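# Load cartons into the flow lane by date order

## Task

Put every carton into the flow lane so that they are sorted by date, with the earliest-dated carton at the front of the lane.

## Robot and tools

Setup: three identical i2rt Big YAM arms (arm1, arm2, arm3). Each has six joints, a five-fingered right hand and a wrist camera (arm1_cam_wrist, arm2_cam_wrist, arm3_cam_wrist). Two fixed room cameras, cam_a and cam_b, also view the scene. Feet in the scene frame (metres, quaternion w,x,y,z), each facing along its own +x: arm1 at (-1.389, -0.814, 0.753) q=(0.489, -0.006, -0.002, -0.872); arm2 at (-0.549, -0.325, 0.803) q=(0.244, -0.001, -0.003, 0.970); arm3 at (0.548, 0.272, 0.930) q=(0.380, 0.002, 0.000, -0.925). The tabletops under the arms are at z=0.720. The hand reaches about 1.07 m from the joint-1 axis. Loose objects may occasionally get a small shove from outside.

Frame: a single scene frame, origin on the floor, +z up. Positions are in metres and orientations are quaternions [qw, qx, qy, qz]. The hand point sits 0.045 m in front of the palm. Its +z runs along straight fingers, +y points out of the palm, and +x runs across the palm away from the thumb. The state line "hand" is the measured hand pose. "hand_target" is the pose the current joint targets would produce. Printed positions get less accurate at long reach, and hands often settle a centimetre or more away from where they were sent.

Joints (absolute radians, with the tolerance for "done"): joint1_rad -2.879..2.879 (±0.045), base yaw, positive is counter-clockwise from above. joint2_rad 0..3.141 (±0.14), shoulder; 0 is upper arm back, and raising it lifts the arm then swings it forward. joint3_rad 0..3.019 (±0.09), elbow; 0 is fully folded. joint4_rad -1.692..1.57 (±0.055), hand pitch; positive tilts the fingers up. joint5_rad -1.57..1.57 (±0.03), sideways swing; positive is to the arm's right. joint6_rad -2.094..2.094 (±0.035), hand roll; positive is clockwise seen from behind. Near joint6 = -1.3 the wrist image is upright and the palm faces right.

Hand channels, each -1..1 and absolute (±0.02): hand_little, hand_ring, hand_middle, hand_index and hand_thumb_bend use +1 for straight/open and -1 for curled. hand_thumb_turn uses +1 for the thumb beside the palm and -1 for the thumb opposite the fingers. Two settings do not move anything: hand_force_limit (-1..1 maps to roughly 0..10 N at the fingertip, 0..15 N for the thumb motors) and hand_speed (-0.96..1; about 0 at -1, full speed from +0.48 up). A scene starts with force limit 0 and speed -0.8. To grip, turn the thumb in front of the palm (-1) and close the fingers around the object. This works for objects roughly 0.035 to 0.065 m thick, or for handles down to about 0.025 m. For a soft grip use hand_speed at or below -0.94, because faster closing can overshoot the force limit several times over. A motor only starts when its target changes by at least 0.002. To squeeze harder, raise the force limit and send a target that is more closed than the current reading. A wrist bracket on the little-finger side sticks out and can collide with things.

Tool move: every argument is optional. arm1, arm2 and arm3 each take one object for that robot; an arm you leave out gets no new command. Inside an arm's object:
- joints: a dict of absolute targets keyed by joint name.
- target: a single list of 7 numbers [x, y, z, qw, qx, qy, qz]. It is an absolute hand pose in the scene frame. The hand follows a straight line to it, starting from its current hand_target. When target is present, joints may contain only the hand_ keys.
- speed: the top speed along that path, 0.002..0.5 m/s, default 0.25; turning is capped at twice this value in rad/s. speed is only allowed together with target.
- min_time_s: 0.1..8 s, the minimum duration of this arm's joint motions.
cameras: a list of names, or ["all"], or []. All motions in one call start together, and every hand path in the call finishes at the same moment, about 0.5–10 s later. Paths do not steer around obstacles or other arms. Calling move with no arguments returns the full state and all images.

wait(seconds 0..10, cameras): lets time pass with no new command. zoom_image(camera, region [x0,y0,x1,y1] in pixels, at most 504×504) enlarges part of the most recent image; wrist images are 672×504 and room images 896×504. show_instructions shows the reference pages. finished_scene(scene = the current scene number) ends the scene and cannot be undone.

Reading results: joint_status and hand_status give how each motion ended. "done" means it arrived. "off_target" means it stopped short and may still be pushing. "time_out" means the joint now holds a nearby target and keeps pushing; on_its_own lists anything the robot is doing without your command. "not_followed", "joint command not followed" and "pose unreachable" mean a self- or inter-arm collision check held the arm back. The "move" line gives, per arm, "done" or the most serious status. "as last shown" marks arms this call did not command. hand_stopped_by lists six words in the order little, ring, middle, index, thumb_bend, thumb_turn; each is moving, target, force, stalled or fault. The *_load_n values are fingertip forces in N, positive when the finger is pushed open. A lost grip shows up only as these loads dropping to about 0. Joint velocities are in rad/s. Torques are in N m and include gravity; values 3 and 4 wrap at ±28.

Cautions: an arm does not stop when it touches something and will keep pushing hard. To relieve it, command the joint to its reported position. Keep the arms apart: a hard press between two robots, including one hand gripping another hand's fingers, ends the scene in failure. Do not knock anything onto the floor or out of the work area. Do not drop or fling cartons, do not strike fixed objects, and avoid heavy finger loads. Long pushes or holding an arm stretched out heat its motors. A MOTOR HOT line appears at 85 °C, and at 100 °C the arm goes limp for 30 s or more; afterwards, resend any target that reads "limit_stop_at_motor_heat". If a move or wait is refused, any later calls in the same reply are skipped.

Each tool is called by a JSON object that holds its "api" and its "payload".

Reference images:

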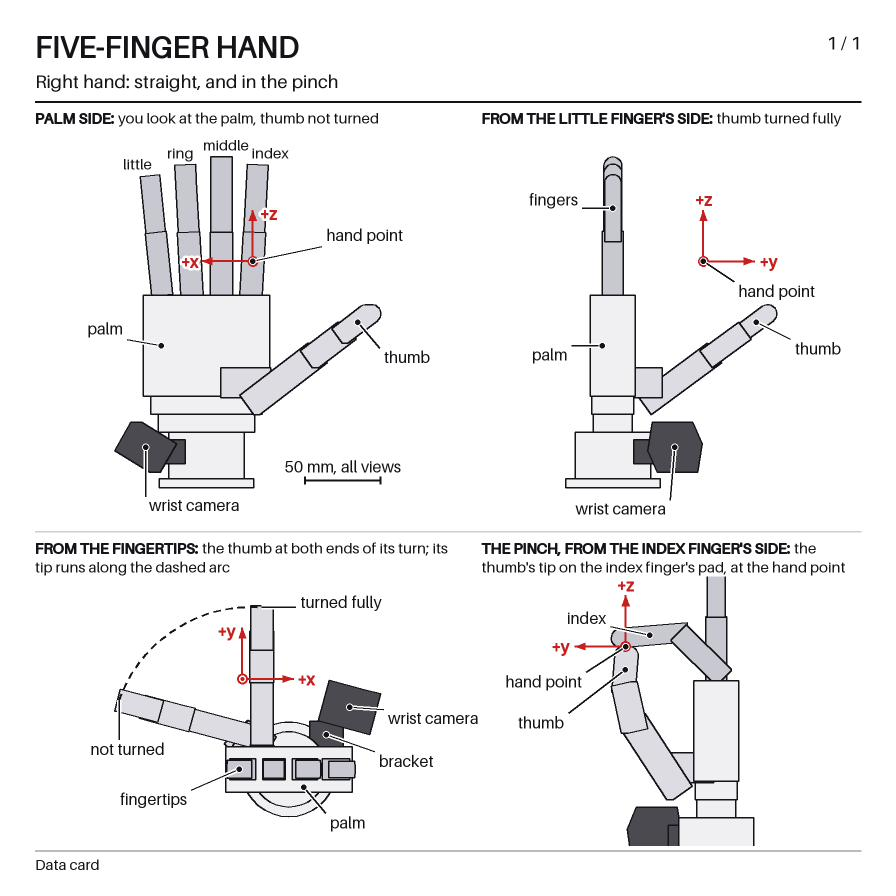

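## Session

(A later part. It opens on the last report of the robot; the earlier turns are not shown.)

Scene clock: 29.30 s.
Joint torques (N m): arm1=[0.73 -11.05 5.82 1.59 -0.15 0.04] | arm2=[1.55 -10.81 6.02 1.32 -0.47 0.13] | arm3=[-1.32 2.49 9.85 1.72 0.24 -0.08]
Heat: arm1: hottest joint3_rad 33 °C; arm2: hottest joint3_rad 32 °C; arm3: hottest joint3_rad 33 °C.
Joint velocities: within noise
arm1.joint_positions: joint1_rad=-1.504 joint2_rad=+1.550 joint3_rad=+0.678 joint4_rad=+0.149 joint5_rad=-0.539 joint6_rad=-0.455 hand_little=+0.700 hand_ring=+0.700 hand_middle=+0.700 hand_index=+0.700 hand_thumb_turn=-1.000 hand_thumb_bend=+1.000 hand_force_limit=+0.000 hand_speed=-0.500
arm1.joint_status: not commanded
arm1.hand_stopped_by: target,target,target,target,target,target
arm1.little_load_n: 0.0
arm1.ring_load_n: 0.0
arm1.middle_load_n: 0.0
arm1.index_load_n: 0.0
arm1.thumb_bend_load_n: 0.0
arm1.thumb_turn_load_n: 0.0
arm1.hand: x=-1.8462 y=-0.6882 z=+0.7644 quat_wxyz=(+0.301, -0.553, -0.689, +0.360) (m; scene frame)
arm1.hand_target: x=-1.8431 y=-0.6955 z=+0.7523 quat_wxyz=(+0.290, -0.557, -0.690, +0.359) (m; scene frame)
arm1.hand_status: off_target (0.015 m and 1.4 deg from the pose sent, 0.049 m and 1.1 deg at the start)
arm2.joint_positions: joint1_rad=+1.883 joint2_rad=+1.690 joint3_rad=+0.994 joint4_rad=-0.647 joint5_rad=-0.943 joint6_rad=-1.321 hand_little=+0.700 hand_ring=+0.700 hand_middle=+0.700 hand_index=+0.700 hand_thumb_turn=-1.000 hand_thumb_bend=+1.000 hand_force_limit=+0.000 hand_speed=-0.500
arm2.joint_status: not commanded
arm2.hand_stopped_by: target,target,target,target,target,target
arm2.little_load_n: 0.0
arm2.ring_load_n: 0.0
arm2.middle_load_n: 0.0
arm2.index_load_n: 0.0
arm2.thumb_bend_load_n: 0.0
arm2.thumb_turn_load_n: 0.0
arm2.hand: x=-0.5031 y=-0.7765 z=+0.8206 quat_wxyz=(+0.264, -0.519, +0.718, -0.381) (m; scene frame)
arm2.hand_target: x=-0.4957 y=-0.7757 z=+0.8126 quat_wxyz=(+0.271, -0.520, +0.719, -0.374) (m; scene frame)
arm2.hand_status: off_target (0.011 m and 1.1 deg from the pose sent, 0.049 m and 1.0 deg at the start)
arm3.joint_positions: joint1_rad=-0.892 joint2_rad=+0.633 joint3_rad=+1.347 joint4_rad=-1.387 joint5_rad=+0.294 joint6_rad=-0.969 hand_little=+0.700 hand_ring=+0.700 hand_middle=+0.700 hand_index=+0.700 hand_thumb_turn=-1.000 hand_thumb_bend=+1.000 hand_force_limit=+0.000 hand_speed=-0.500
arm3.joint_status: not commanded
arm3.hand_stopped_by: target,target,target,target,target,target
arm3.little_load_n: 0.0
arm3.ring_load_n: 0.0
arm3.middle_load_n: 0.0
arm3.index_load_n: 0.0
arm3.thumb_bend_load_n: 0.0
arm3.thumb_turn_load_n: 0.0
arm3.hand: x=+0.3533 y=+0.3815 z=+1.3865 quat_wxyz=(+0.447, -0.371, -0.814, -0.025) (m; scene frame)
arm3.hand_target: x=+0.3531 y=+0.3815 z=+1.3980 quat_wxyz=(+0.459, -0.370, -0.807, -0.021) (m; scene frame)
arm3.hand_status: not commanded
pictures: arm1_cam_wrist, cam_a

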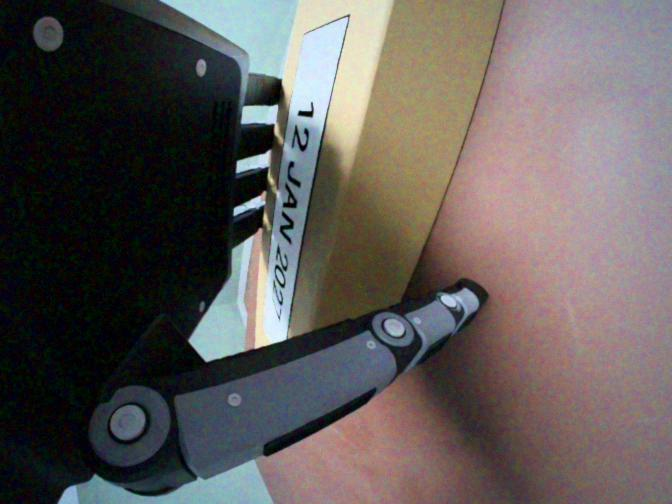

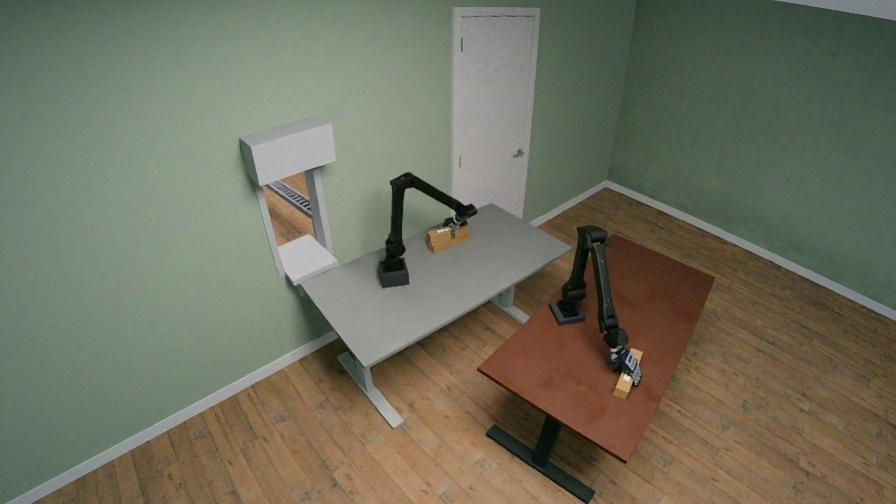

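{"api": "move", "payload": {"arm1": {"target": [-1.8396, -0.6947, 0.7585, -0.2899, 0.5571, 0.6904, -0.3593], "speed": 0.05}, "arm2": {"target": [-0.493, -0.777, 0.810, -0.2707, 0.5202, -0.7186, 0.3740], "speed": 0.05}}}

{"api": "move", "payload": {"arm1": {"joints": {"hand_little": 0.2, "hand_ring": 0.2, "hand_middle": 0.2, "hand_index": 0.2, "hand_force_limit": -0.6, "hand_speed": -0.9}}, "arm2": {"joints": {"hand_little": 0.2, "hand_ring": 0.2, "hand_middle": 0.2, "hand_index": 0.2, "hand_force_limit": -0.6, "hand_speed": -0.9}}}}

{"api": "move", "payload": {"arm1": {"joints": {"hand_thumb_bend": 0}}, "arm2": {"joints": {"hand_thumb_bend": 0}}, "cameras": ["arm1_cam_wrist", "arm2_cam_wrist"]}}

Scene clock: 31.03 s.
Joint torques (N m): arm1=[0.26 -12.98 5.59 0.64 -0.31 -0.01] | arm2=[1.44 -10.75 5.82 1.42 -0.46 0.12] | arm3=[-1.44 2.49 9.85 1.73 0.24 -0.08]
Heat: arm1: hottest joint3_rad 33 °C; arm2: hottest joint3_rad 32 °C; arm3: hottest joint3_rad 33 °C.
move: arm1 off_target; arm2 off_target
Joint velocities: within noise
arm1.joint_positions: joint1_rad=-1.504 joint2_rad=+1.550 joint3_rad=+0.678 joint4_rad=+0.149 joint5_rad=-0.539 joint6_rad=-0.455 hand_little=+0.700 hand_ring=+0.700 hand_middle=+0.700 hand_index=+0.700 hand_thumb_turn=-1.000 hand_thumb_bend=+1.000 hand_force_limit=+0.000 hand_speed=-0.500
arm1.joint_status: not commanded
arm1.hand_stopped_by: target,target,target,target,target,target
arm1.little_load_n: 0.0
arm1.ring_load_n: 0.0
arm1.middle_load_n: 0.0
arm1.index_load_n: 0.0
arm1.thumb_bend_load_n: 0.0
arm1.thumb_turn_load_n: 0.0
arm1.hand: x=-1.8462 y=-0.6882 z=+0.7644 quat_wxyz=(+0.301, -0.553, -0.689, +0.360) (m; scene frame)
arm1.hand_target: x=-1.8396 y=-0.6947 z=+0.7585 quat_wxyz=(+0.290, -0.557, -0.690, +0.359) (m; scene frame)
arm1.hand_status: off_target (0.011 m and 1.4 deg from the pose sent, 0.011 m and 1.4 deg at the start)
arm2.joint_positions: joint1_rad=+1.889 joint2_rad=+1.693 joint3_rad=+0.994 joint4_rad=-0.632 joint5_rad=-0.942 joint6_rad=-1.312 hand_little=+0.700 hand_ring=+0.700 hand_middle=+0.700 hand_index=+0.700 hand_thumb_turn=-1.000 hand_thumb_bend=+1.000 hand_force_limit=+0.000 hand_speed=-0.500
arm2.joint_status: not commanded
arm2.hand_stopped_by: target,target,target,target,target,target
arm2.little_load_n: 0.0
arm2.ring_load_n: 0.0
arm2.middle_load_n: -0.5
arm2.index_load_n: 0.0
arm2.thumb_bend_load_n: 0.0
arm2.thumb_turn_load_n: 0.5
arm2.hand: x=-0.5007 y=-0.7788 z=+0.8197 quat_wxyz=(+0.263, -0.520, +0.717, -0.382) (m; scene frame)
arm2.hand_target: x=-0.4932 y=-0.7767 z=+0.8102 quat_wxyz=(+0.271, -0.520, +0.719, -0.374) (m; scene frame)
arm2.hand_status: off_target (0.013 m and 1.3 deg from the pose sent, 0.015 m and 1.1 deg at the start)
arm3: as last shown
pictures: none

Scene clock: 33.30 s.
Joint torques (N m): arm1=[0.21 -12.51 5.59 0.62 -0.22 0] | arm2=[1.2 -10.81 5.86 1.18 -0.49 0.13] | arm3=[-1.32 2.55 9.84 1.74 0.25 -0.08]
Heat: arm1: hottest joint3_rad 33 °C; arm2: hottest joint3_rad 32 °C; arm3: hottest joint3_rad 33 °C.
move: arm1 off_target; arm2 done
Joint velocities: within noise
arm1.joint_positions: joint1_rad=-1.504 joint2_rad=+1.546 joint3_rad=+0.678 joint4_rad=+0.149 joint5_rad=-0.541 joint6_rad=-0.455 hand_little=+0.301 hand_ring=+0.291 hand_middle=+0.200 hand_index=+0.200 hand_thumb_turn=-1.000 hand_thumb_bend=+1.000 hand_force_limit=-0.600 hand_speed=-0.900
arm1.joint_status: hand_little off_target (ended at +0.301, target +0.200); hand_ring off_target (ended at +0.291, target +0.200); the others done
arm1.hand_stopped_by: force,force,target,target,target,target
arm1.little_load_n: 0.0
arm1.ring_load_n: 0.0
arm1.middle_load_n: 0.5
arm1.index_load_n: 0.0
arm1.thumb_bend_load_n: 0.0
arm1.thumb_turn_load_n: 0.0
arm1.hand: x=-1.8467 y=-0.6884 z=+0.7666 quat_wxyz=(+0.303, -0.551, -0.689, +0.361) (m; scene frame)
arm1.hand_target: x=-1.8396 y=-0.6947 z=+0.7585 quat_wxyz=(+0.290, -0.557, -0.690, +0.359) (m; scene frame)
arm1.hand_status: not commanded
arm2.joint_positions: joint1_rad=+1.894 joint2_rad=+1.694 joint3_rad=+0.994 joint4_rad=-0.628 joint5_rad=-0.941 joint6_rad=-1.311 hand_little=+0.200 hand_ring=+0.200 hand_middle=+0.200 hand_index=+0.200 hand_thumb_turn=-1.000 hand_thumb_bend=+1.000 hand_force_limit=-0.600 hand_speed=-0.900
arm2.joint_status: all done
arm2.hand_stopped_by: target,target,target,target,target,target
arm2.little_load_n: 0.0
arm2.ring_load_n: 0.0
arm2.middle_load_n: 0.5
arm2.index_load_n: 0.0
arm2.thumb_bend_load_n: 0.0
arm2.thumb_turn_load_n: 0.0
arm2.hand: x=-0.4990 y=-0.7793 z=+0.8193 quat_wxyz=(+0.262, -0.522, +0.716, -0.382) (m; scene frame)
arm2.hand_target: x=-0.4931 y=-0.7766 z=+0.8102 quat_wxyz=(+0.271, -0.520, +0.719, -0.374) (m; scene frame)
arm2.hand_status: not commanded
arm3: as last shown
pictures: none

Scene clock: 37.53 s.
Joint torques (N m): arm1=[0.26 -12.51 5.6 0.66 -0.22 0] | arm2=[1.14 -10.87 5.82 1.2 -0.49 0.13] | arm3=[-1.32 2.43 9.89 1.73 0.24 -0.08]
Heat: arm1: hottest joint3_rad 33 °C; arm2: hottest joint3_rad 32 °C; arm3: hottest joint3_rad 34 °C.
move: arm1 off_target; arm2 off_target
Joint velocities: within noise
arm1.joint_positions: joint1_rad=-1.504 joint2_rad=+1.546 joint3_rad=+0.678 joint4_rad=+0.148 joint5_rad=-0.541 joint6_rad=-0.455 hand_little=+0.301 hand_ring=+0.291 hand_middle=+0.200 hand_index=+0.200 hand_thumb_turn=-1.000 hand_thumb_bend=+0.768 hand_force_limit=-0.600 hand_speed=-0.900
arm1.joint_status: hand_thumb_bend off_target (ended at +0.768, target +0.000)
arm1.hand_stopped_by: force,force,target,target,force,target
arm1.little_load_n: 0.0
arm1.ring_load_n: 0.0
arm1.middle_load_n: 2.5
arm1.index_load_n: 0.0
arm1.thumb_bend_load_n: 3.0
arm1.thumb_turn_load_n: 0.5
arm1.hand: x=-1.8465 y=-0.6884 z=+0.7665 quat_wxyz=(+0.303, -0.551, -0.689, +0.361) (m; scene frame)
arm1.hand_target: x=-1.8396 y=-0.6947 z=+0.7585 quat_wxyz=(+0.290, -0.557, -0.690, +0.359) (m; scene frame)
arm1.hand_status: not commanded
arm2.joint_positions: joint1_rad=+1.894 joint2_rad=+1.694 joint3_rad=+0.994 joint4_rad=-0.628 joint5_rad=-0.941 joint6_rad=-1.311 hand_little=+0.200 hand_ring=+0.200 hand_middle=+0.200 hand_index=+0.200 hand_thumb_turn=-1.000 hand_thumb_bend=+0.767 hand_force_limit=-0.600 hand_speed=-0.900
arm2.joint_status: hand_thumb_bend off_target (ended at +0.767, target +0.000)
arm2.hand_stopped_by: target,target,target,target,force,target
arm2.little_load_n: 0.0
arm2.ring_load_n: 0.5
arm2.middle_load_n: 2.0
arm2.index_load_n: 0.0
arm2.thumb_bend_load_n: 3.0
arm2.thumb_turn_load_n: 0.0
arm2.hand: x=-0.4990 y=-0.7793 z=+0.8193 quat_wxyz=(+0.262, -0.522, +0.716, -0.382) (m; scene frame)
arm2.hand_target: x=-0.4931 y=-0.7766 z=+0.8102 quat_wxyz=(+0.271, -0.520, +0.719, -0.374) (m; scene frame)
arm2.hand_status: not commanded
arm3: as last shown
pictures: arm1_cam_wrist, arm2_cam_wrist

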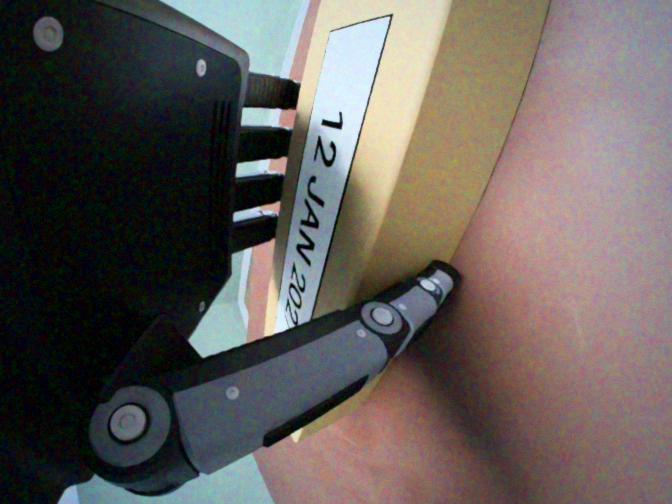

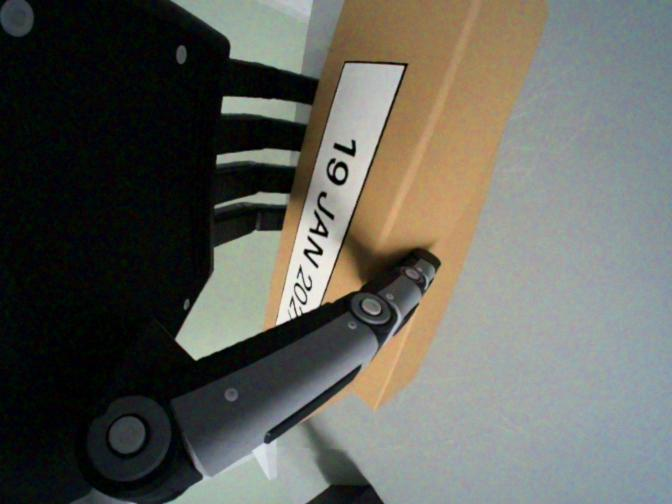

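{"api": "move", "payload": {"arm1": {"joints": {"hand_little": 0, "hand_ring": 0, "hand_middle": 0.05, "hand_index": 0, "hand_speed": -0.94}}, "arm2": {"joints": {"hand_little": 0, "hand_ring": 0, "hand_middle": 0.05, "hand_index": 0, "hand_speed": -0.94}}}}

{"api": "move", "payload": {"arm1": {"joints": {"hand_thumb_bend": -0.1, "hand_force_limit": 0, "hand_speed": -0.92}}, "arm2": {"joints": {"hand_thumb_bend": -0.1, "hand_force_limit": 0, "hand_speed": -0.92}}, "cameras": ["arm1_cam_wrist", "arm2_cam_wrist"]}}

Scene clock: 39.17 s.
Joint torques (N m): arm1=[0.26 -12.45 5.61 0.68 -0.22 0] | arm2=[1.14 -10.81 5.85 1.2 -0.48 0.12] | arm3=[-1.38 2.32 9.87 1.69 0.24 -0.08]
Heat: arm1: hottest joint3_rad 33 °C; arm2: hottest joint3_rad 32 °C; arm3: hottest joint3_rad 34 °C.
move: arm1 off_target; arm2 off_target
Joint velocities: within noise
arm1.joint_positions: joint1_rad=-1.504 joint2_rad=+1.546 joint3_rad=+0.678 joint4_rad=+0.148 joint5_rad=-0.541 joint6_rad=-0.455 hand_little=+0.178 hand_ring=+0.197 hand_middle=+0.200 hand_index=+0.185 hand_thumb_turn=-1.000 hand_thumb_bend=+0.768 hand_force_limit=-0.600 hand_speed=-0.940
arm1.joint_status: hand_little off_target (ended at +0.178, target +0.000); hand_ring off_target (ended at +0.197, target +0.000); hand_middle off_target (ended at +0.200, target +0.050); hand_index off_target (ended at +0.185, target +0.000); the others done
arm1.hand_stopped_by: force,force,force,force,force,target
arm1.little_load_n: 2.0
arm1.ring_load_n: 0.5
arm1.middle_load_n: 0.5
arm1.index_load_n: 2.0
arm1.thumb_bend_load_n: 4.5
arm1.thumb_turn_load_n: 2.0
arm1.hand: x=-1.8465 y=-0.6884 z=+0.7665 quat_wxyz=(+0.303, -0.551, -0.689, +0.361) (m; scene frame)
arm1.hand_target: x=-1.8396 y=-0.6947 z=+0.7585 quat_wxyz=(+0.290, -0.557, -0.690, +0.359) (m; scene frame)
arm1.hand_status: not commanded
arm2.joint_positions: joint1_rad=+1.894 joint2_rad=+1.694 joint3_rad=+0.994 joint4_rad=-0.628 joint5_rad=-0.941 joint6_rad=-1.311 hand_little=+0.173 hand_ring=+0.190 hand_middle=+0.200 hand_index=+0.185 hand_thumb_turn=-1.000 hand_thumb_bend=+0.768 hand_force_limit=-0.600 hand_speed=-0.940
arm2.joint_status: hand_little off_target (ended at +0.173, target +0.000); hand_ring off_target (ended at +0.190, target +0.000); hand_middle off_target (ended at +0.200, target +0.050); hand_index off_target (ended at +0.185, target +0.000); the others done
arm2.hand_stopped_by: force,force,force,force,force,target
arm2.little_load_n: 2.0
arm2.ring_load_n: 1.0
arm2.middle_load_n: 0.0
arm2.index_load_n: 3.0
arm2.thumb_bend_load_n: 5.5
arm2.thumb_turn_load_n: 1.5
arm2.hand: x=-0.4990 y=-0.7793 z=+0.8193 quat_wxyz=(+0.262, -0.522, +0.716, -0.382) (m; scene frame)
arm2.hand_target: x=-0.4931 y=-0.7766 z=+0.8102 quat_wxyz=(+0.271, -0.520, +0.719, -0.374) (m; scene frame)
arm2.hand_status: not commanded
arm3: as last shown
pictures: none

Scene clock: 39.80 s.
Joint torques (N m): arm1=[0.26 -12.57 5.61 0.65 -0.22 0] | arm2=[1.14 -10.93 5.83 1.17 -0.49 0.13] | arm3=[-1.38 2.37 9.85 1.72 0.24 -0.09]
Heat: arm1: hottest joint3_rad 33 °C; arm2: hottest joint3_rad 32 °C; arm3: hottest joint3_rad 34 °C.
move: arm1 off_target; arm2 off_target
Joint velocities: within noise
arm1.joint_positions: joint1_rad=-1.504 joint2_rad=+1.546 joint3_rad=+0.678 joint4_rad=+0.148 joint5_rad=-0.541 joint6_rad=-0.455 hand_little=+0.178 hand_ring=+0.197 hand_middle=+0.200 hand_index=+0.185 hand_thumb_turn=-1.000 hand_thumb_bend=+0.759 hand_force_limit=+0.000 hand_speed=-0.920
arm1.joint_status: hand_thumb_bend off_target (ended at +0.759, target -0.100); the others done
arm1.hand_stopped_by: force,force,force,force,force,target
arm1.little_load_n: 2.5
arm1.ring_load_n: 1.5
arm1.middle_load_n: 1.0
arm1.index_load_n: 2.5
arm1.thumb_bend_load_n: 7.5
arm1.thumb_turn_load_n: 2.5
arm1.hand: x=-1.8465 y=-0.6884 z=+0.7665 quat_wxyz=(+0.303, -0.551, -0.689, +0.361) (m; scene frame)
arm1.hand_target: x=-1.8396 y=-0.6947 z=+0.7585 quat_wxyz=(+0.290, -0.557, -0.690, +0.359) (m; scene frame)
arm1.hand_status: not commanded
arm2.joint_positions: joint1_rad=+1.894 joint2_rad=+1.694 joint3_rad=+0.994 joint4_rad=-0.628 joint5_rad=-0.941 joint6_rad=-1.311 hand_little=+0.173 hand_ring=+0.190 hand_middle=+0.200 hand_index=+0.185 hand_thumb_turn=-1.000 hand_thumb_bend=+0.762 hand_force_limit=+0.000 hand_speed=-0.920
arm2.joint_status: hand_thumb_bend off_target (ended at +0.762, target -0.100); the others done
arm2.hand_stopped_by: force,force,force,force,force,target
arm2.little_load_n: 2.5
arm2.ring_load_n: 1.5
arm2.middle_load_n: 0.0
arm2.index_load_n: 3.0
arm2.thumb_bend_load_n: 7.5
arm2.thumb_turn_load_n: 2.0
arm2.hand: x=-0.4990 y=-0.7793 z=+0.8193 quat_wxyz=(+0.262, -0.522, +0.716, -0.382) (m; scene frame)
arm2.hand_target: x=-0.4931 y=-0.7766 z=+0.8102 quat_wxyz=(+0.271, -0.520, +0.719, -0.374) (m; scene frame)
arm2.hand_status: not commanded
arm3: as last shown
pictures: arm1_cam_wrist, arm2_cam_wrist

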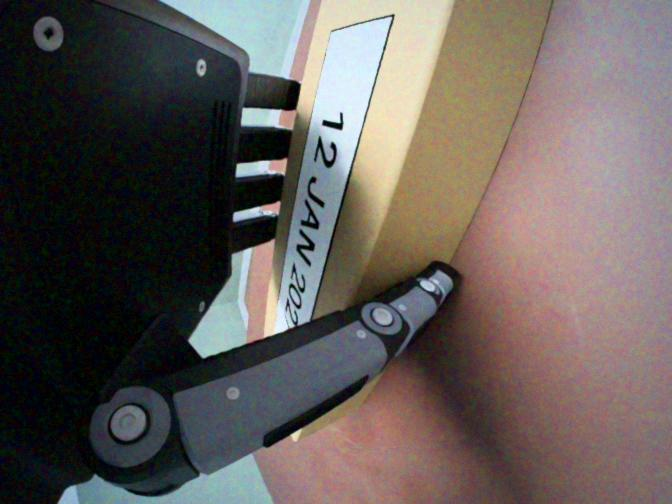

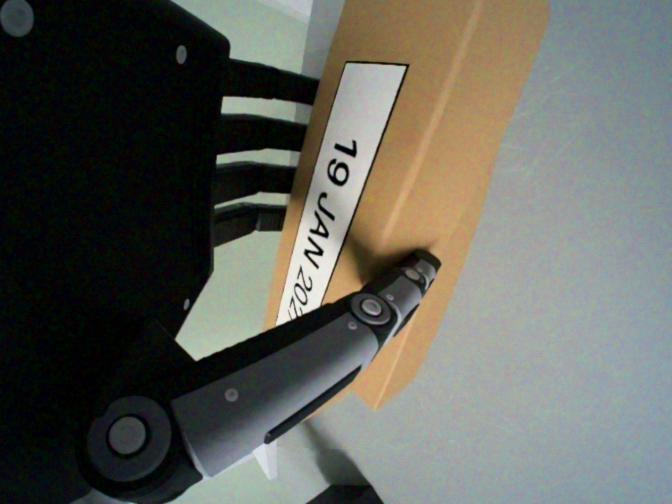

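{"api": "move", "payload": {"arm1": {"target": [-1.8396, -0.6947, 0.80, -0.2899, 0.5571, 0.6904, -0.3593], "speed": 0.05}, "arm2": {"target": [-0.493, -0.777, 0.86, -0.2707, 0.5202, -0.7186, 0.3740], "speed": 0.05}}}

{"api": "move", "payload": {"arm1": {"target": [-1.8396, -0.6947, 0.90, -0.2899, 0.5571, 0.6904, -0.3593], "speed": 0.1}, "arm2": {"target": [-0.493, -0.777, 0.96, -0.2707, 0.5202, -0.7186, 0.3740], "speed": 0.1}, "cameras": ["arm1_cam_wrist", "arm2_cam_wrist", "cam_a"]}}

Scene clock: 41.67 s.
Joint torques (N m): arm1=[0.38 -14.8 9.46 1.03 -0.39 0.09] | arm2=[1.14 -14.97 9.61 0.57 -0.78 0.14] | arm3=[-1.32 2.43 9.87 1.72 0.24 -0.08]
Heat: arm1: hottest joint3_rad 33 °C; arm2: hottest joint3_rad 32 °C; arm3: hottest joint3_rad 34 °C.
move: arm1 off_target; arm2 off_target
Joint velocities: within noise
arm1.joint_positions: joint1_rad=-1.504 joint2_rad=+1.477 joint3_rad=+0.678 joint4_rad=-0.002 joint5_rad=-0.537 joint6_rad=-0.462 hand_little=+0.178 hand_ring=+0.197 hand_middle=+0.200 hand_index=+0.185 hand_thumb_turn=-1.000 hand_thumb_bend=+0.759 hand_force_limit=+0.000 hand_speed=-0.920
arm1.joint_status: not commanded
arm1.hand_stopped_by: force,force,force,force,force,target
arm1.little_load_n: 2.0
arm1.ring_load_n: 1.5
arm1.middle_load_n: 1.0
arm1.index_load_n: 3.0
arm1.thumb_bend_load_n: 7.0
arm1.thumb_turn_load_n: 2.5
arm1.hand: x=-1.8247 y=-0.6985 z=+0.7761 quat_wxyz=(+0.268, -0.568, -0.695, +0.351) (m; scene frame)
arm1.hand_target: x=-1.8391 y=-0.6951 z=+0.8000 quat_wxyz=(+0.290, -0.557, -0.690, +0.359) (m; scene frame)
arm1.hand_status: off_target (0.028 m and 2.9 deg from the pose sent, 0.035 m and 1.6 deg at the start)
arm2.joint_positions: joint1_rad=+1.894 joint2_rad=+1.662 joint3_rad=+0.994 joint4_rad=-0.746 joint5_rad=-0.933 joint6_rad=-1.311 hand_little=+0.173 hand_ring=+0.190 hand_middle=+0.200 hand_index=+0.185 hand_thumb_turn=-1.000 hand_thumb_bend=+0.762 hand_force_limit=+0.000 hand_speed=-0.920
arm2.joint_status: not commanded
arm2.hand_stopped_by: force,force,force,force,force,target
arm2.little_load_n: 1.5
arm2.ring_load_n: 1.5
arm2.middle_load_n: 0.0
arm2.index_load_n: 3.5
arm2.thumb_bend_load_n: 7.5
arm2.thumb_turn_load_n: 1.5
arm2.hand: x=-0.4962 y=-0.7557 z=+0.8312 quat_wxyz=(+0.287, -0.509, +0.731, -0.353) (m; scene frame)
arm2.hand_target: x=-0.4928 y=-0.7756 z=+0.8600 quat_wxyz=(+0.271, -0.520, +0.718, -0.374) (m; scene frame)
arm2.hand_status: off_target (0.036 m and 3.6 deg from the pose sent, 0.041 m and 1.4 deg at the start)
arm3: as last shown
pictures: none

Scene clock: 43.47 s.
Joint torques (N m): arm1=[0.56 -13.27 14.64 0.9 -0.4 0.11] | arm2=[1.14 -13.92 11.34 0.51 -0.79 0.15] | arm3=[-1.32 2.49 9.85 1.7 0.24 -0.08]
Heat: arm1: hottest joint3_rad 33 °C; arm2: hottest joint3_rad 32 °C; arm3: hottest joint3_rad 34 °C.
move: arm1 off_target; arm2 off_target
Joint velocities: within noise
arm1.joint_positions: joint1_rad=-1.504 joint2_rad=+1.292 joint3_rad=+0.782 joint4_rad=-0.324 joint5_rad=-0.536 joint6_rad=-0.462 hand_little=+0.178 hand_ring=+0.197 hand_middle=+0.200 hand_index=+0.185 hand_thumb_turn=-1.000 hand_thumb_bend=+0.759 hand_force_limit=+0.000 hand_speed=-0.920
arm1.joint_status: not commanded
arm1.hand_stopped_by: force,force,force,force,force,target
arm1.little_load_n: 2.0
arm1.ring_load_n: 1.0
arm1.middle_load_n: 1.0
arm1.index_load_n: 3.0
arm1.thumb_bend_load_n: 7.0
arm1.thumb_turn_load_n: 3.0
arm1.hand: x=-1.8140 y=-0.7027 z=+0.8591 quat_wxyz=(+0.255, -0.575, -0.696, +0.347) (m; scene frame)
arm1.hand_target: x=-1.8372 y=-0.6958 z=+0.9003 quat_wxyz=(+0.290, -0.557, -0.690, +0.360) (m; scene frame)
arm1.hand_status: off_target (0.049 m and 4.8 deg from the pose sent, 0.125 m and 2.9 deg at the start)
arm2.joint_positions: joint1_rad=+1.894 joint2_rad=+1.534 joint3_rad=+1.133 joint4_rad=-1.013 joint5_rad=-0.933 joint6_rad=-1.311 hand_little=+0.173 hand_ring=+0.190 hand_middle=+0.200 hand_index=+0.185 hand_thumb_turn=-1.000 hand_thumb_bend=+0.762 hand_force_limit=+0.000 hand_speed=-0.920
arm2.joint_status: not commanded
arm2.hand_stopped_by: force,force,force,force,force,target
arm2.little_load_n: 1.5
arm2.ring_load_n: 1.5
arm2.middle_load_n: 0.0
arm2.index_load_n: 3.5
arm2.thumb_bend_load_n: 7.5
arm2.thumb_turn_load_n: 1.5
arm2.hand: x=-0.4972 y=-0.7596 z=+0.9283 quat_wxyz=(+0.287, -0.508, +0.731, -0.353) (m; scene frame)
arm2.hand_target: x=-0.4928 y=-0.7754 z=+0.9600 quat_wxyz=(+0.271, -0.520, +0.718, -0.374) (m; scene frame)
arm2.hand_status: off_target (0.036 m and 3.7 deg from the pose sent, 0.130 m and 3.6 deg at the start)
arm3: as last shown
pictures: arm1_cam_wrist, arm2_cam_wrist, cam_a

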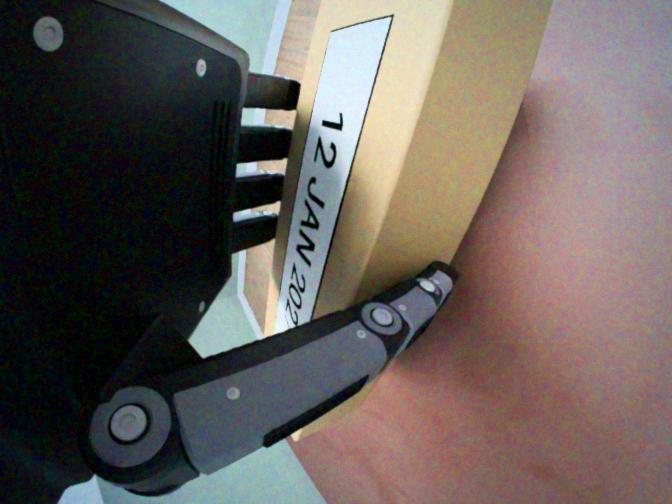

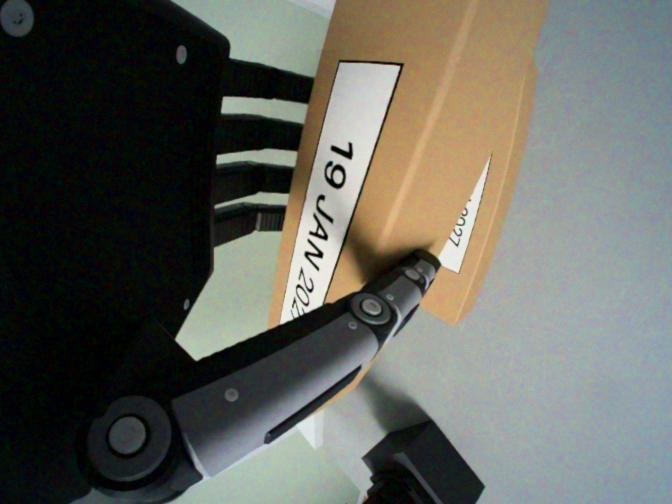

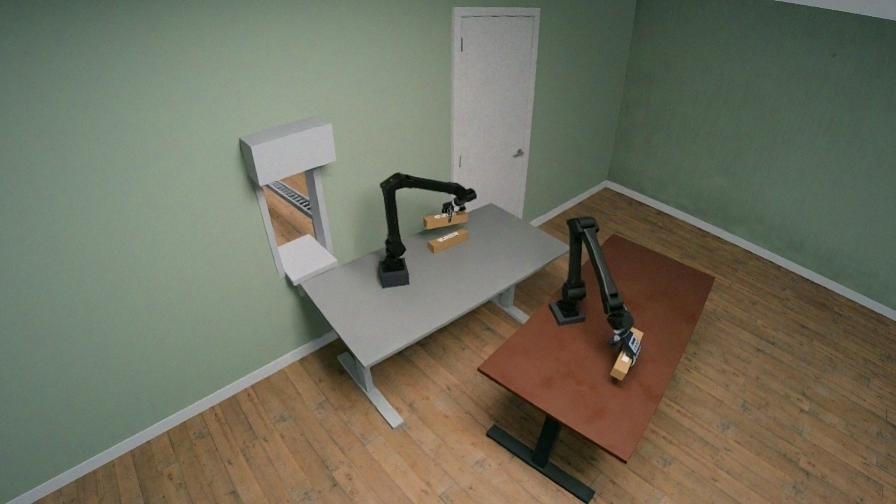

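{"api": "zoom_image", "payload": {"camera": "cam_a", "region": [410, 200, 490, 260]}}

{"api": "zoom_image", "payload": {"camera": "arm2_cam_wrist", "region": [420, 140, 520, 290]}}

Scaled by 6.300 from the camera's 896x504 image, which has a finer 1280x720 frame.

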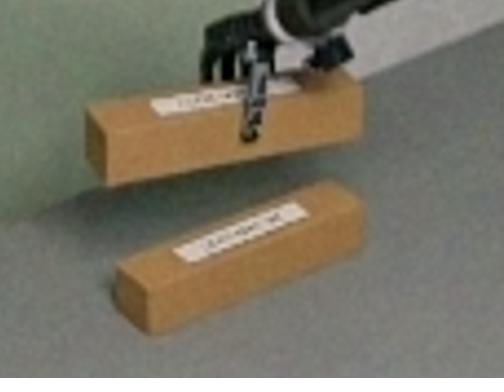

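Scaled by 3.360 from the camera's 672x504 image, which has a finer 960x720 frame.

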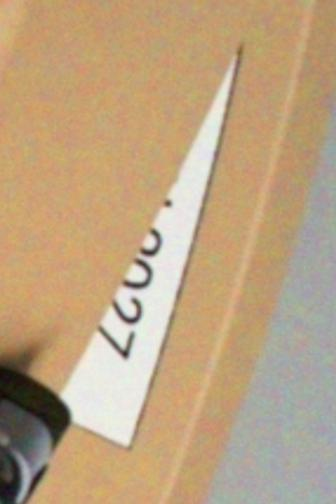

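{"api": "move", "payload": {"arm1": {"joints": {"joint1_rad": 2.0, "joint2_rad": 1.50, "joint3_rad": 1.21, "joint4_rad": -0.42, "joint5_rad": -0.513, "joint6_rad": -0.405}, "min_time_s": 6}, "arm2": {"joints": {"joint1_rad": -0.705, "joint2_rad": 1.30, "joint3_rad": 0.85, "joint4_rad": -0.74, "joint5_rad": -0.907, "joint6_rad": -1.11}, "min_time_s": 4.5}, "cameras": ["arm1_cam_wrist", "arm2_cam_wrist", "cam_a"]}}

Scene clock: 53.17 s.
Joint torques (N m): arm1=[-0.97 -14.8 15.92 1.01 -0.36 0.14] | arm2=[-0.91 -10.7 7.9 1.58 -0.83 0.19] | arm3=[-1.44 2.49 9.88 1.73 0.24 -0.07]
Heat: arm1: hottest joint3_rad 36 °C; arm2: hottest joint3_rad 34 °C; arm3: hottest joint3_rad 35 °C.
move: arm1 done; arm2 done
Joint velocities: within noise
arm1.joint_positions: joint1_rad=+2.005 joint2_rad=+1.494 joint3_rad=+1.138 joint4_rad=-0.421 joint5_rad=-0.511 joint6_rad=-0.422 hand_little=+0.178 hand_ring=+0.197 hand_middle=+0.200 hand_index=+0.185 hand_thumb_turn=-1.000 hand_thumb_bend=+0.759 hand_force_limit=+0.000 hand_speed=-0.920
arm1.joint_status: all done
arm1.hand_stopped_by: force,force,force,force,force,target
arm1.little_load_n: 2.0
arm1.ring_load_n: 1.0
arm1.middle_load_n: 1.0
arm1.index_load_n: 3.0
arm1.thumb_bend_load_n: 7.0
arm1.thumb_turn_load_n: 2.5
arm1.hand: x=-0.8369 y=-0.7768 z=+0.9112 quat_wxyz=(-0.382, +0.780, -0.449, +0.208) (m; scene frame)
arm1.hand_target: x=-0.8125 y=-0.7809 z=+0.9442 quat_wxyz=(-0.396, +0.770, -0.442, +0.233) (m; scene frame)
arm1.hand_status: not commanded
arm2.joint_positions: joint1_rad=-0.695 joint2_rad=+1.332 joint3_rad=+0.839 joint4_rad=-0.754 joint5_rad=-0.899 joint6_rad=-1.128 hand_little=+0.173 hand_ring=+0.190 hand_middle=+0.200 hand_index=+0.185 hand_thumb_turn=-1.000 hand_thumb_bend=+0.762 hand_force_limit=+0.000 hand_speed=-0.920
arm2.joint_status: all done
arm2.hand_stopped_by: force,force,force,force,force,target
arm2.little_load_n: 1.5
arm2.ring_load_n: 1.0
arm2.middle_load_n: 0.0
arm2.index_load_n: 4.0
arm2.thumb_bend_load_n: 7.5
arm2.thumb_turn_load_n: 1.5
arm2.hand: x=-0.7994 y=-0.0423 z=+0.9050 quat_wxyz=(-0.292, +0.599, +0.662, -0.343) (m; scene frame)
arm2.hand_target: x=-0.8009 y=-0.0340 z=+0.9216 quat_wxyz=(-0.314, +0.595, +0.659, -0.337) (m; scene frame)
arm2.hand_status: not commanded
arm3.joint_positions: joint1_rad=-0.892 joint2_rad=+0.633 joint3_rad=+1.347 joint4_rad=-1.387 joint5_rad=+0.294 joint6_rad=-0.969 hand_little=+0.700 hand_ring=+0.700 hand_middle=+0.700 hand_index=+0.700 hand_thumb_turn=-1.000 hand_thumb_bend=+1.000 hand_force_limit=+0.000 hand_speed=-0.500
arm3.joint_status: not commanded
arm3.hand_stopped_by: target,target,target,target,target,target
arm3.little_load_n: 0.0
arm3.ring_load_n: 0.0
arm3.middle_load_n: 0.0
arm3.index_load_n: 0.0
arm3.thumb_bend_load_n: 0.0
arm3.thumb_turn_load_n: 0.0
arm3.hand: x=+0.3533 y=+0.3815 z=+1.3865 quat_wxyz=(+0.447, -0.371, -0.814, -0.025) (m; scene frame)
arm3.hand_target: x=+0.3531 y=+0.3815 z=+1.3980 quat_wxyz=(+0.459, -0.370, -0.807, -0.021) (m; scene frame)
arm3.hand_status: not commanded
pictures: arm1_cam_wrist, arm2_cam_wrist, cam_a

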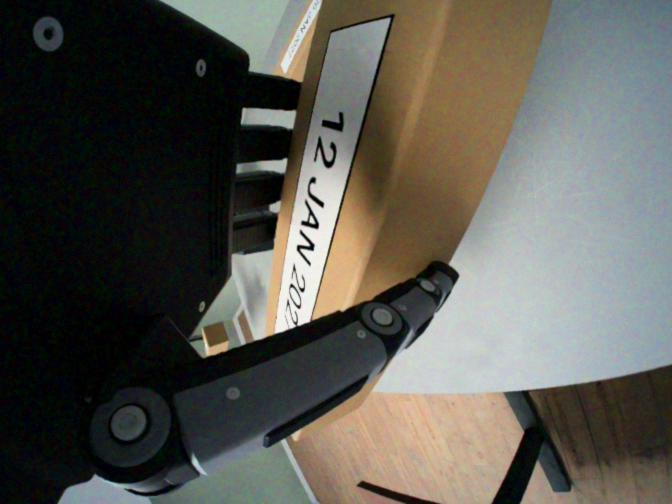

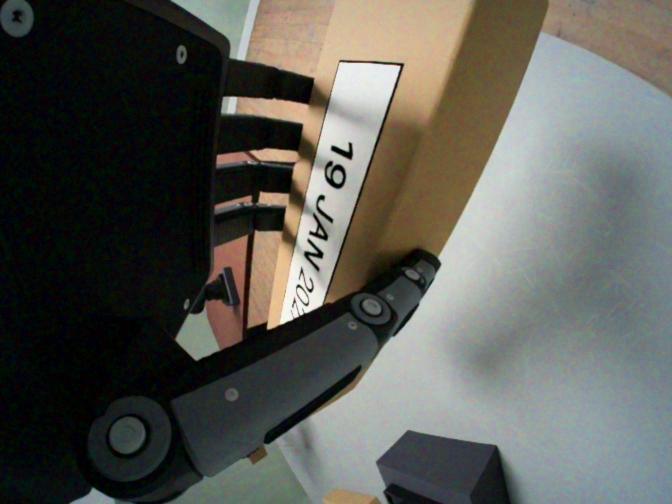

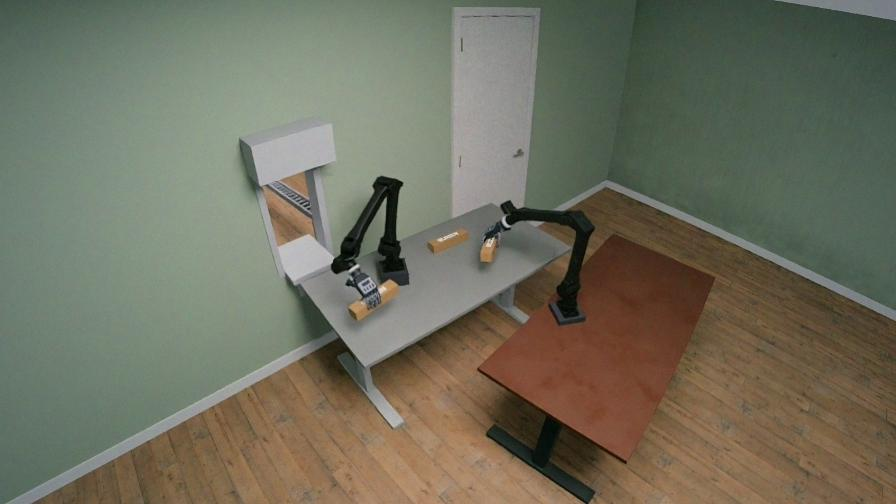

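{"api": "zoom_image", "payload": {"camera": "arm1_cam_wrist", "region": [250, 0, 350, 90]}}

{"api": "zoom_image", "payload": {"camera": "cam_a", "region": [410, 200, 500, 260]}}

Scaled by 5.040 from the camera's 672x504 image, which has a finer 960x720 frame.

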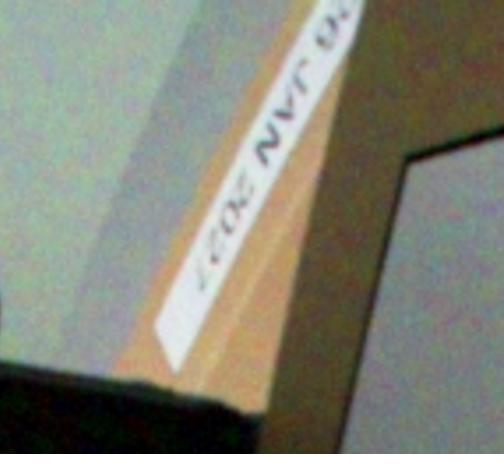

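Scaled by 5.600 from the camera's 896x504 image, which has a finer 1280x720 frame.

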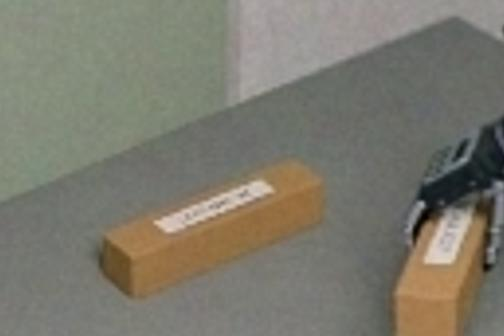

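{"api": "move", "payload": {"arm1": {"target": [-0.8125, -0.7809, 0.835, -0.3999, 0.7683, -0.4436, 0.2309], "speed": 0.1}, "arm2": {"target": [-0.801, -0.032, 0.81, -0.3155, 0.596, 0.658, -0.3365], "speed": 0.1}, "arm3": {"joints": {"joint1_rad": 0.115, "joint2_rad": 1.2, "joint3_rad": 0.9, "joint4_rad": -0.75, "joint5_rad": 0.898, "joint6_rad": 1.073}, "min_time_s": 4}, "cameras": ["arm1_cam_wrist", "arm2_cam_wrist"]}}

Scene clock: 58.70 s.
Joint torques (N m): arm1=[-1.14 -16.21 8.73 2.06 -0.54 0.15] | arm2=[-1.08 -8.76 6.41 1.66 -0.8 0.19] | arm3=[-0.85 -4.54 8.69 1.58 0.83 0.11]
Heat: arm1: hottest joint3_rad 36 °C; arm2: hottest joint3_rad 34 °C; arm3: hottest joint3_rad 35 °C.
move: arm1 done; arm2 done; arm3 done
Joint velocities: within noise
arm1.joint_positions: joint1_rad=+2.005 joint2_rad=+1.627 joint3_rad=+1.039 joint4_rad=-0.150 joint5_rad=-0.512 joint6_rad=-0.417 hand_little=+0.178 hand_ring=+0.197 hand_middle=+0.200 hand_index=+0.185 hand_thumb_turn=-1.000 hand_thumb_bend=+0.759 hand_force_limit=+0.000 hand_speed=-0.920
arm1.joint_status: not commanded
arm1.hand_stopped_by: force,force,force,force,force,target
arm1.little_load_n: 2.0
arm1.ring_load_n: 1.0
arm1.middle_load_n: 1.0
arm1.index_load_n: 3.0
arm1.thumb_bend_load_n: 7.5
arm1.thumb_turn_load_n: 3.0
arm1.hand: x=-0.8193 y=-0.7791 z=+0.8290 quat_wxyz=(-0.390, +0.776, -0.442, +0.223) (m; scene frame)
arm1.hand_target: x=-0.8127 y=-0.7809 z=+0.8351 quat_wxyz=(-0.400, +0.768, -0.443, +0.231) (m; scene frame)
arm1.hand_status: done (0.009 m and 1.7 deg from the pose sent, 0.080 m and 3.6 deg at the start)
arm2.joint_positions: joint1_rad=-0.695 joint2_rad=+1.510 joint3_rad=+0.690 joint4_rad=-0.390 joint5_rad=-0.899 joint6_rad=-1.123 hand_little=+0.173 hand_ring=+0.190 hand_middle=+0.200 hand_index=+0.185 hand_thumb_turn=-1.000 hand_thumb_bend=+0.762 hand_force_limit=+0.000 hand_speed=-0.920
arm2.joint_status: not commanded
arm2.hand_stopped_by: force,force,force,force,force,target
arm2.little_load_n: 1.5
arm2.ring_load_n: 1.5
arm2.middle_load_n: 0.0
arm2.index_load_n: 3.5
arm2.thumb_bend_load_n: 7.5
arm2.thumb_turn_load_n: 1.5
arm2.hand: x=-0.7996 y=-0.0406 z=+0.8059 quat_wxyz=(-0.306, +0.593, +0.664, -0.336) (m; scene frame)
arm2.hand_target: x=-0.8010 y=-0.0320 z=+0.8102 quat_wxyz=(-0.315, +0.595, +0.658, -0.336) (m; scene frame)
arm2.hand_status: done (0.010 m and 1.3 deg from the pose sent, 0.096 m and 2.8 deg at the start)
arm3.joint_positions: joint1_rad=+0.111 joint2_rad=+1.196 joint3_rad=+0.899 joint4_rad=-0.767 joint5_rad=+0.894 joint6_rad=+1.055 hand_little=+0.700 hand_ring=+0.700 hand_middle=+0.700 hand_index=+0.700 hand_thumb_turn=-1.000 hand_thumb_bend=+1.000 hand_force_limit=+0.000 hand_speed=-0.500
arm3.joint_status: all done
arm3.hand_stopped_by: target,target,target,target,target,target
arm3.little_load_n: 0.0
arm3.ring_load_n: 0.0
arm3.middle_load_n: -0.5
arm3.index_load_n: 0.0
arm3.thumb_bend_load_n: 0.0
arm3.thumb_turn_load_n: 0.0
arm3.hand: x=+0.1922 y=+0.0066 z=+1.1068 quat_wxyz=(+0.368, -0.736, -0.482, +0.299) (m; scene frame)
arm3.hand_target: x=+0.1897 y=+0.0014 z=+1.1085 quat_wxyz=(+0.365, -0.740, -0.474, +0.309) (m; scene frame)
arm3.hand_status: not commanded
pictures: arm1_cam_wrist, arm2_cam_wrist

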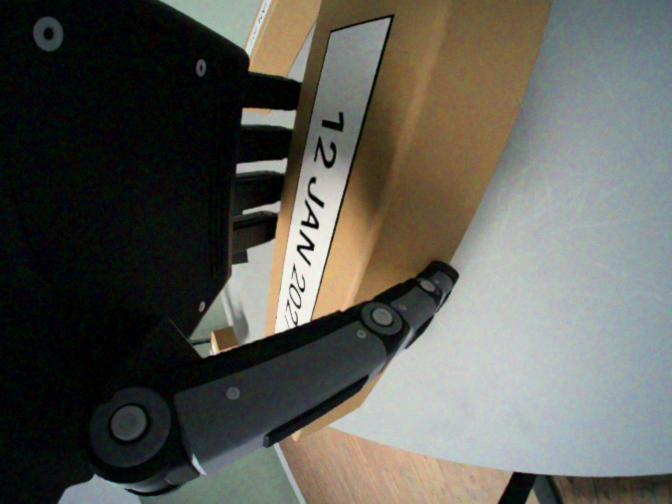

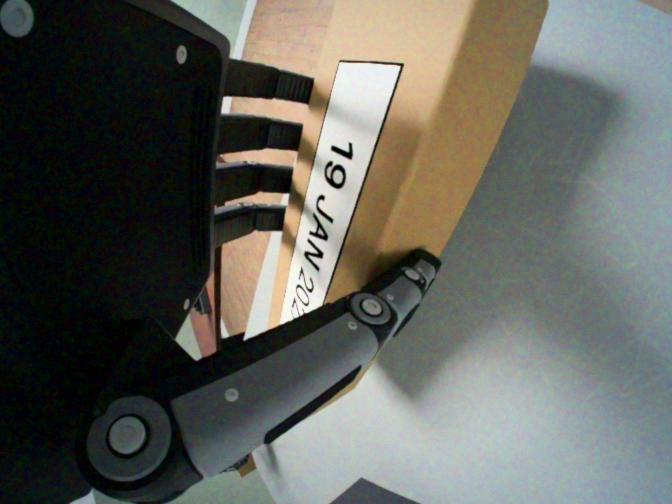

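{"api": "move", "payload": {"arm1": {"target": [-0.8125, -0.7809, 0.788, -0.3999, 0.7683, -0.4436, 0.2309], "speed": 0.06}, "arm2": {"target": [-0.801, -0.032, 0.775, -0.3155, 0.596, 0.658, -0.3365], "speed": 0.06}}}

{"api": "move", "payload": {"arm1": {"target": [-0.8125, -0.7809, 0.774, -0.3999, 0.7683, -0.4436, 0.2309], "speed": 0.03}, "arm2": {"target": [-0.801, -0.032, 0.765, -0.3155, 0.596, 0.658, -0.3365], "speed": 0.03}, "cameras": ["arm1_cam_wrist", "arm2_cam_wrist"]}}

Scene clock: 60.50 s.
Joint torques (N m): arm1=[-1.03 -16.32 7.9 2.07 -0.52 0.15] | arm2=[-0.97 -9.11 5.56 1.69 -0.79 0.19] | arm3=[-0.91 -4.54 8.68 1.54 0.84 0.11]
Heat: arm1: hottest joint3_rad 36 °C; arm2: hottest joint3_rad 34 °C; arm3: hottest joint3_rad 35 °C.
move: arm1 done; arm2 done
Joint velocities: within noise
arm1.joint_positions: joint1_rad=+2.005 joint2_rad=+1.704 joint3_rad=+0.993 joint4_rad=-0.022 joint5_rad=-0.512 joint6_rad=-0.416 hand_little=+0.178 hand_ring=+0.197 hand_middle=+0.200 hand_index=+0.185 hand_thumb_turn=-1.000 hand_thumb_bend=+0.759 hand_force_limit=+0.000 hand_speed=-0.920
arm1.joint_status: not commanded
arm1.hand_stopped_by: force,force,force,force,force,target
arm1.little_load_n: 2.0
arm1.ring_load_n: 1.5
arm1.middle_load_n: 1.5
arm1.index_load_n: 3.0
arm1.thumb_bend_load_n: 7.0
arm1.thumb_turn_load_n: 3.0
arm1.hand: x=-0.8185 y=-0.7796 z=+0.7845 quat_wxyz=(-0.391, +0.776, -0.441, +0.225) (m; scene frame)
arm1.hand_target: x=-0.8127 y=-0.7809 z=+0.7881 quat_wxyz=(-0.400, +0.768, -0.443, +0.231) (m; scene frame)
arm1.hand_status: done (0.007 m and 1.5 deg from the pose sent, 0.042 m and 1.7 deg at the start)
arm2.joint_positions: joint1_rad=-0.695 joint2_rad=+1.598 joint3_rad=+0.665 joint4_rad=-0.270 joint5_rad=-0.899 joint6_rad=-1.122 hand_little=+0.173 hand_ring=+0.190 hand_middle=+0.200 hand_index=+0.185 hand_thumb_turn=-1.000 hand_thumb_bend=+0.762 hand_force_limit=+0.000 hand_speed=-0.920
arm2.joint_status: not commanded
arm2.hand_stopped_by: force,force,force,force,force,target
arm2.little_load_n: 1.5
arm2.ring_load_n: 1.0
arm2.middle_load_n: 0.0
arm2.index_load_n: 3.5
arm2.thumb_bend_load_n: 7.5
arm2.thumb_turn_load_n: 1.5
arm2.hand: x=-0.8000 y=-0.0391 z=+0.7729 quat_wxyz=(-0.308, +0.592, +0.665, -0.336) (m; scene frame)
arm2.hand_target: x=-0.8009 y=-0.0322 z=+0.7751 quat_wxyz=(-0.315, +0.596, +0.658, -0.337) (m; scene frame)
arm2.hand_status: done (0.007 m and 1.2 deg from the pose sent, 0.032 m and 1.3 deg at the start)
arm3: as last shown
arm3.joint_positions: joint1_rad=+0.111 joint2_rad=+1.196 joint3_rad=+0.899 joint4_rad=-0.767 joint5_rad=+0.894 joint6_rad=+1.056 hand_little=+0.700 hand_ring=+0.700 hand_middle=+0.700 hand_index=+0.700 hand_thumb_turn=-1.000 hand_thumb_bend=+1.000 hand_force_limit=+0.000 hand_speed=-0.500
arm3.middle_load_n: 0.0
pictures: none

Scene clock: 61.53 s.
Joint torques (N m): arm1=[-0.97 -16.32 7.58 2.04 -0.5 0.15] | arm2=[-0.91 -8.88 5.14 1.78 -0.78 0.06] | arm3=[-1.03 -4.6 8.72 1.55 0.83 0.12]
Heat: arm1: hottest joint3_rad 36 °C; arm2: hottest joint3_rad 34 °C; arm3: hottest joint3_rad 35 °C.
move: arm1 done; arm2 done
Joint velocities: within noise
arm1.joint_positions: joint1_rad=+2.005 joint2_rad=+1.728 joint3_rad=+0.983 joint4_rad=+0.016 joint5_rad=-0.512 joint6_rad=-0.416 hand_little=+0.178 hand_ring=+0.197 hand_middle=+0.200 hand_index=+0.185 hand_thumb_turn=-1.000 hand_thumb_bend=+0.759 hand_force_limit=+0.000 hand_speed=-0.920
arm1.joint_status: not commanded
arm1.hand_stopped_by: force,force,force,force,force,target
arm1.little_load_n: 2.0
arm1.ring_load_n: 1.0
arm1.middle_load_n: 1.0
arm1.index_load_n: 3.0
arm1.thumb_bend_load_n: 7.0
arm1.thumb_turn_load_n: 3.0
arm1.hand: x=-0.8173 y=-0.7797 z=+0.7727 quat_wxyz=(-0.392, +0.775, -0.440, +0.227) (m; scene frame)
arm1.hand_target: x=-0.8126 y=-0.7809 z=+0.7740 quat_wxyz=(-0.400, +0.768, -0.443, +0.231) (m; scene frame)
arm1.hand_status: done (0.005 m and 1.3 deg from the pose sent, 0.012 m and 1.5 deg at the start)
arm2.joint_positions: joint1_rad=-0.695 joint2_rad=+1.622 joint3_rad=+0.662 joint4_rad=-0.239 joint5_rad=-0.899 joint6_rad=-1.113 hand_little=+0.173 hand_ring=+0.190 hand_middle=+0.200 hand_index=+0.185 hand_thumb_turn=-1.000 hand_thumb_bend=+0.762 hand_force_limit=+0.000 hand_speed=-0.920
arm2.joint_status: not commanded
arm2.hand_stopped_by: force,force,force,force,force,target
arm2.little_load_n: 2.0
arm2.ring_load_n: 1.5
arm2.middle_load_n: 0.0
arm2.index_load_n: 3.0
arm2.thumb_bend_load_n: 7.5
arm2.thumb_turn_load_n: 1.0
arm2.hand: x=-0.8007 y=-0.0382 z=+0.7652 quat_wxyz=(-0.308, +0.594, +0.662, -0.336) (m; scene frame)
arm2.hand_target: x=-0.8010 y=-0.0321 z=+0.7651 quat_wxyz=(-0.315, +0.596, +0.658, -0.336) (m; scene frame)
arm2.hand_status: done (0.006 m and 1.0 deg from the pose sent, 0.011 m and 1.2 deg at the start)
arm3: as last shown
pictures: arm1_cam_wrist, arm2_cam_wrist

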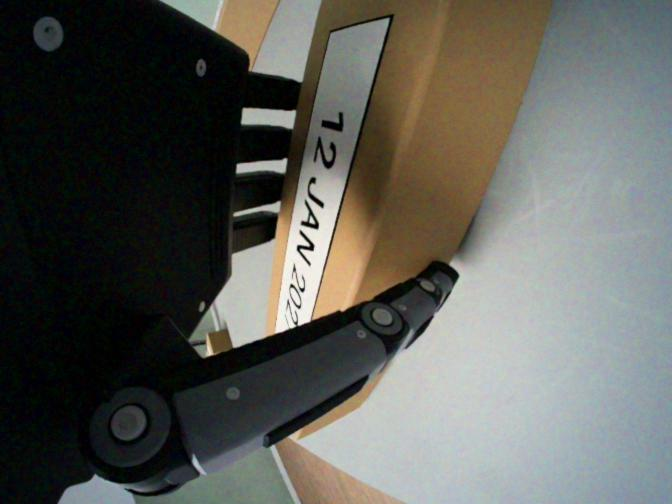

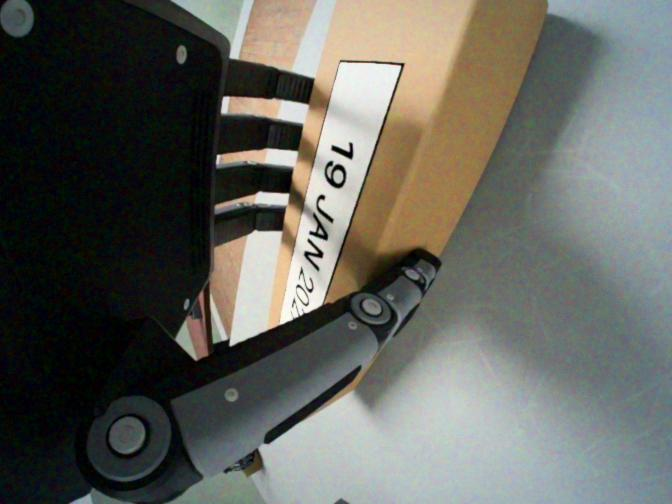

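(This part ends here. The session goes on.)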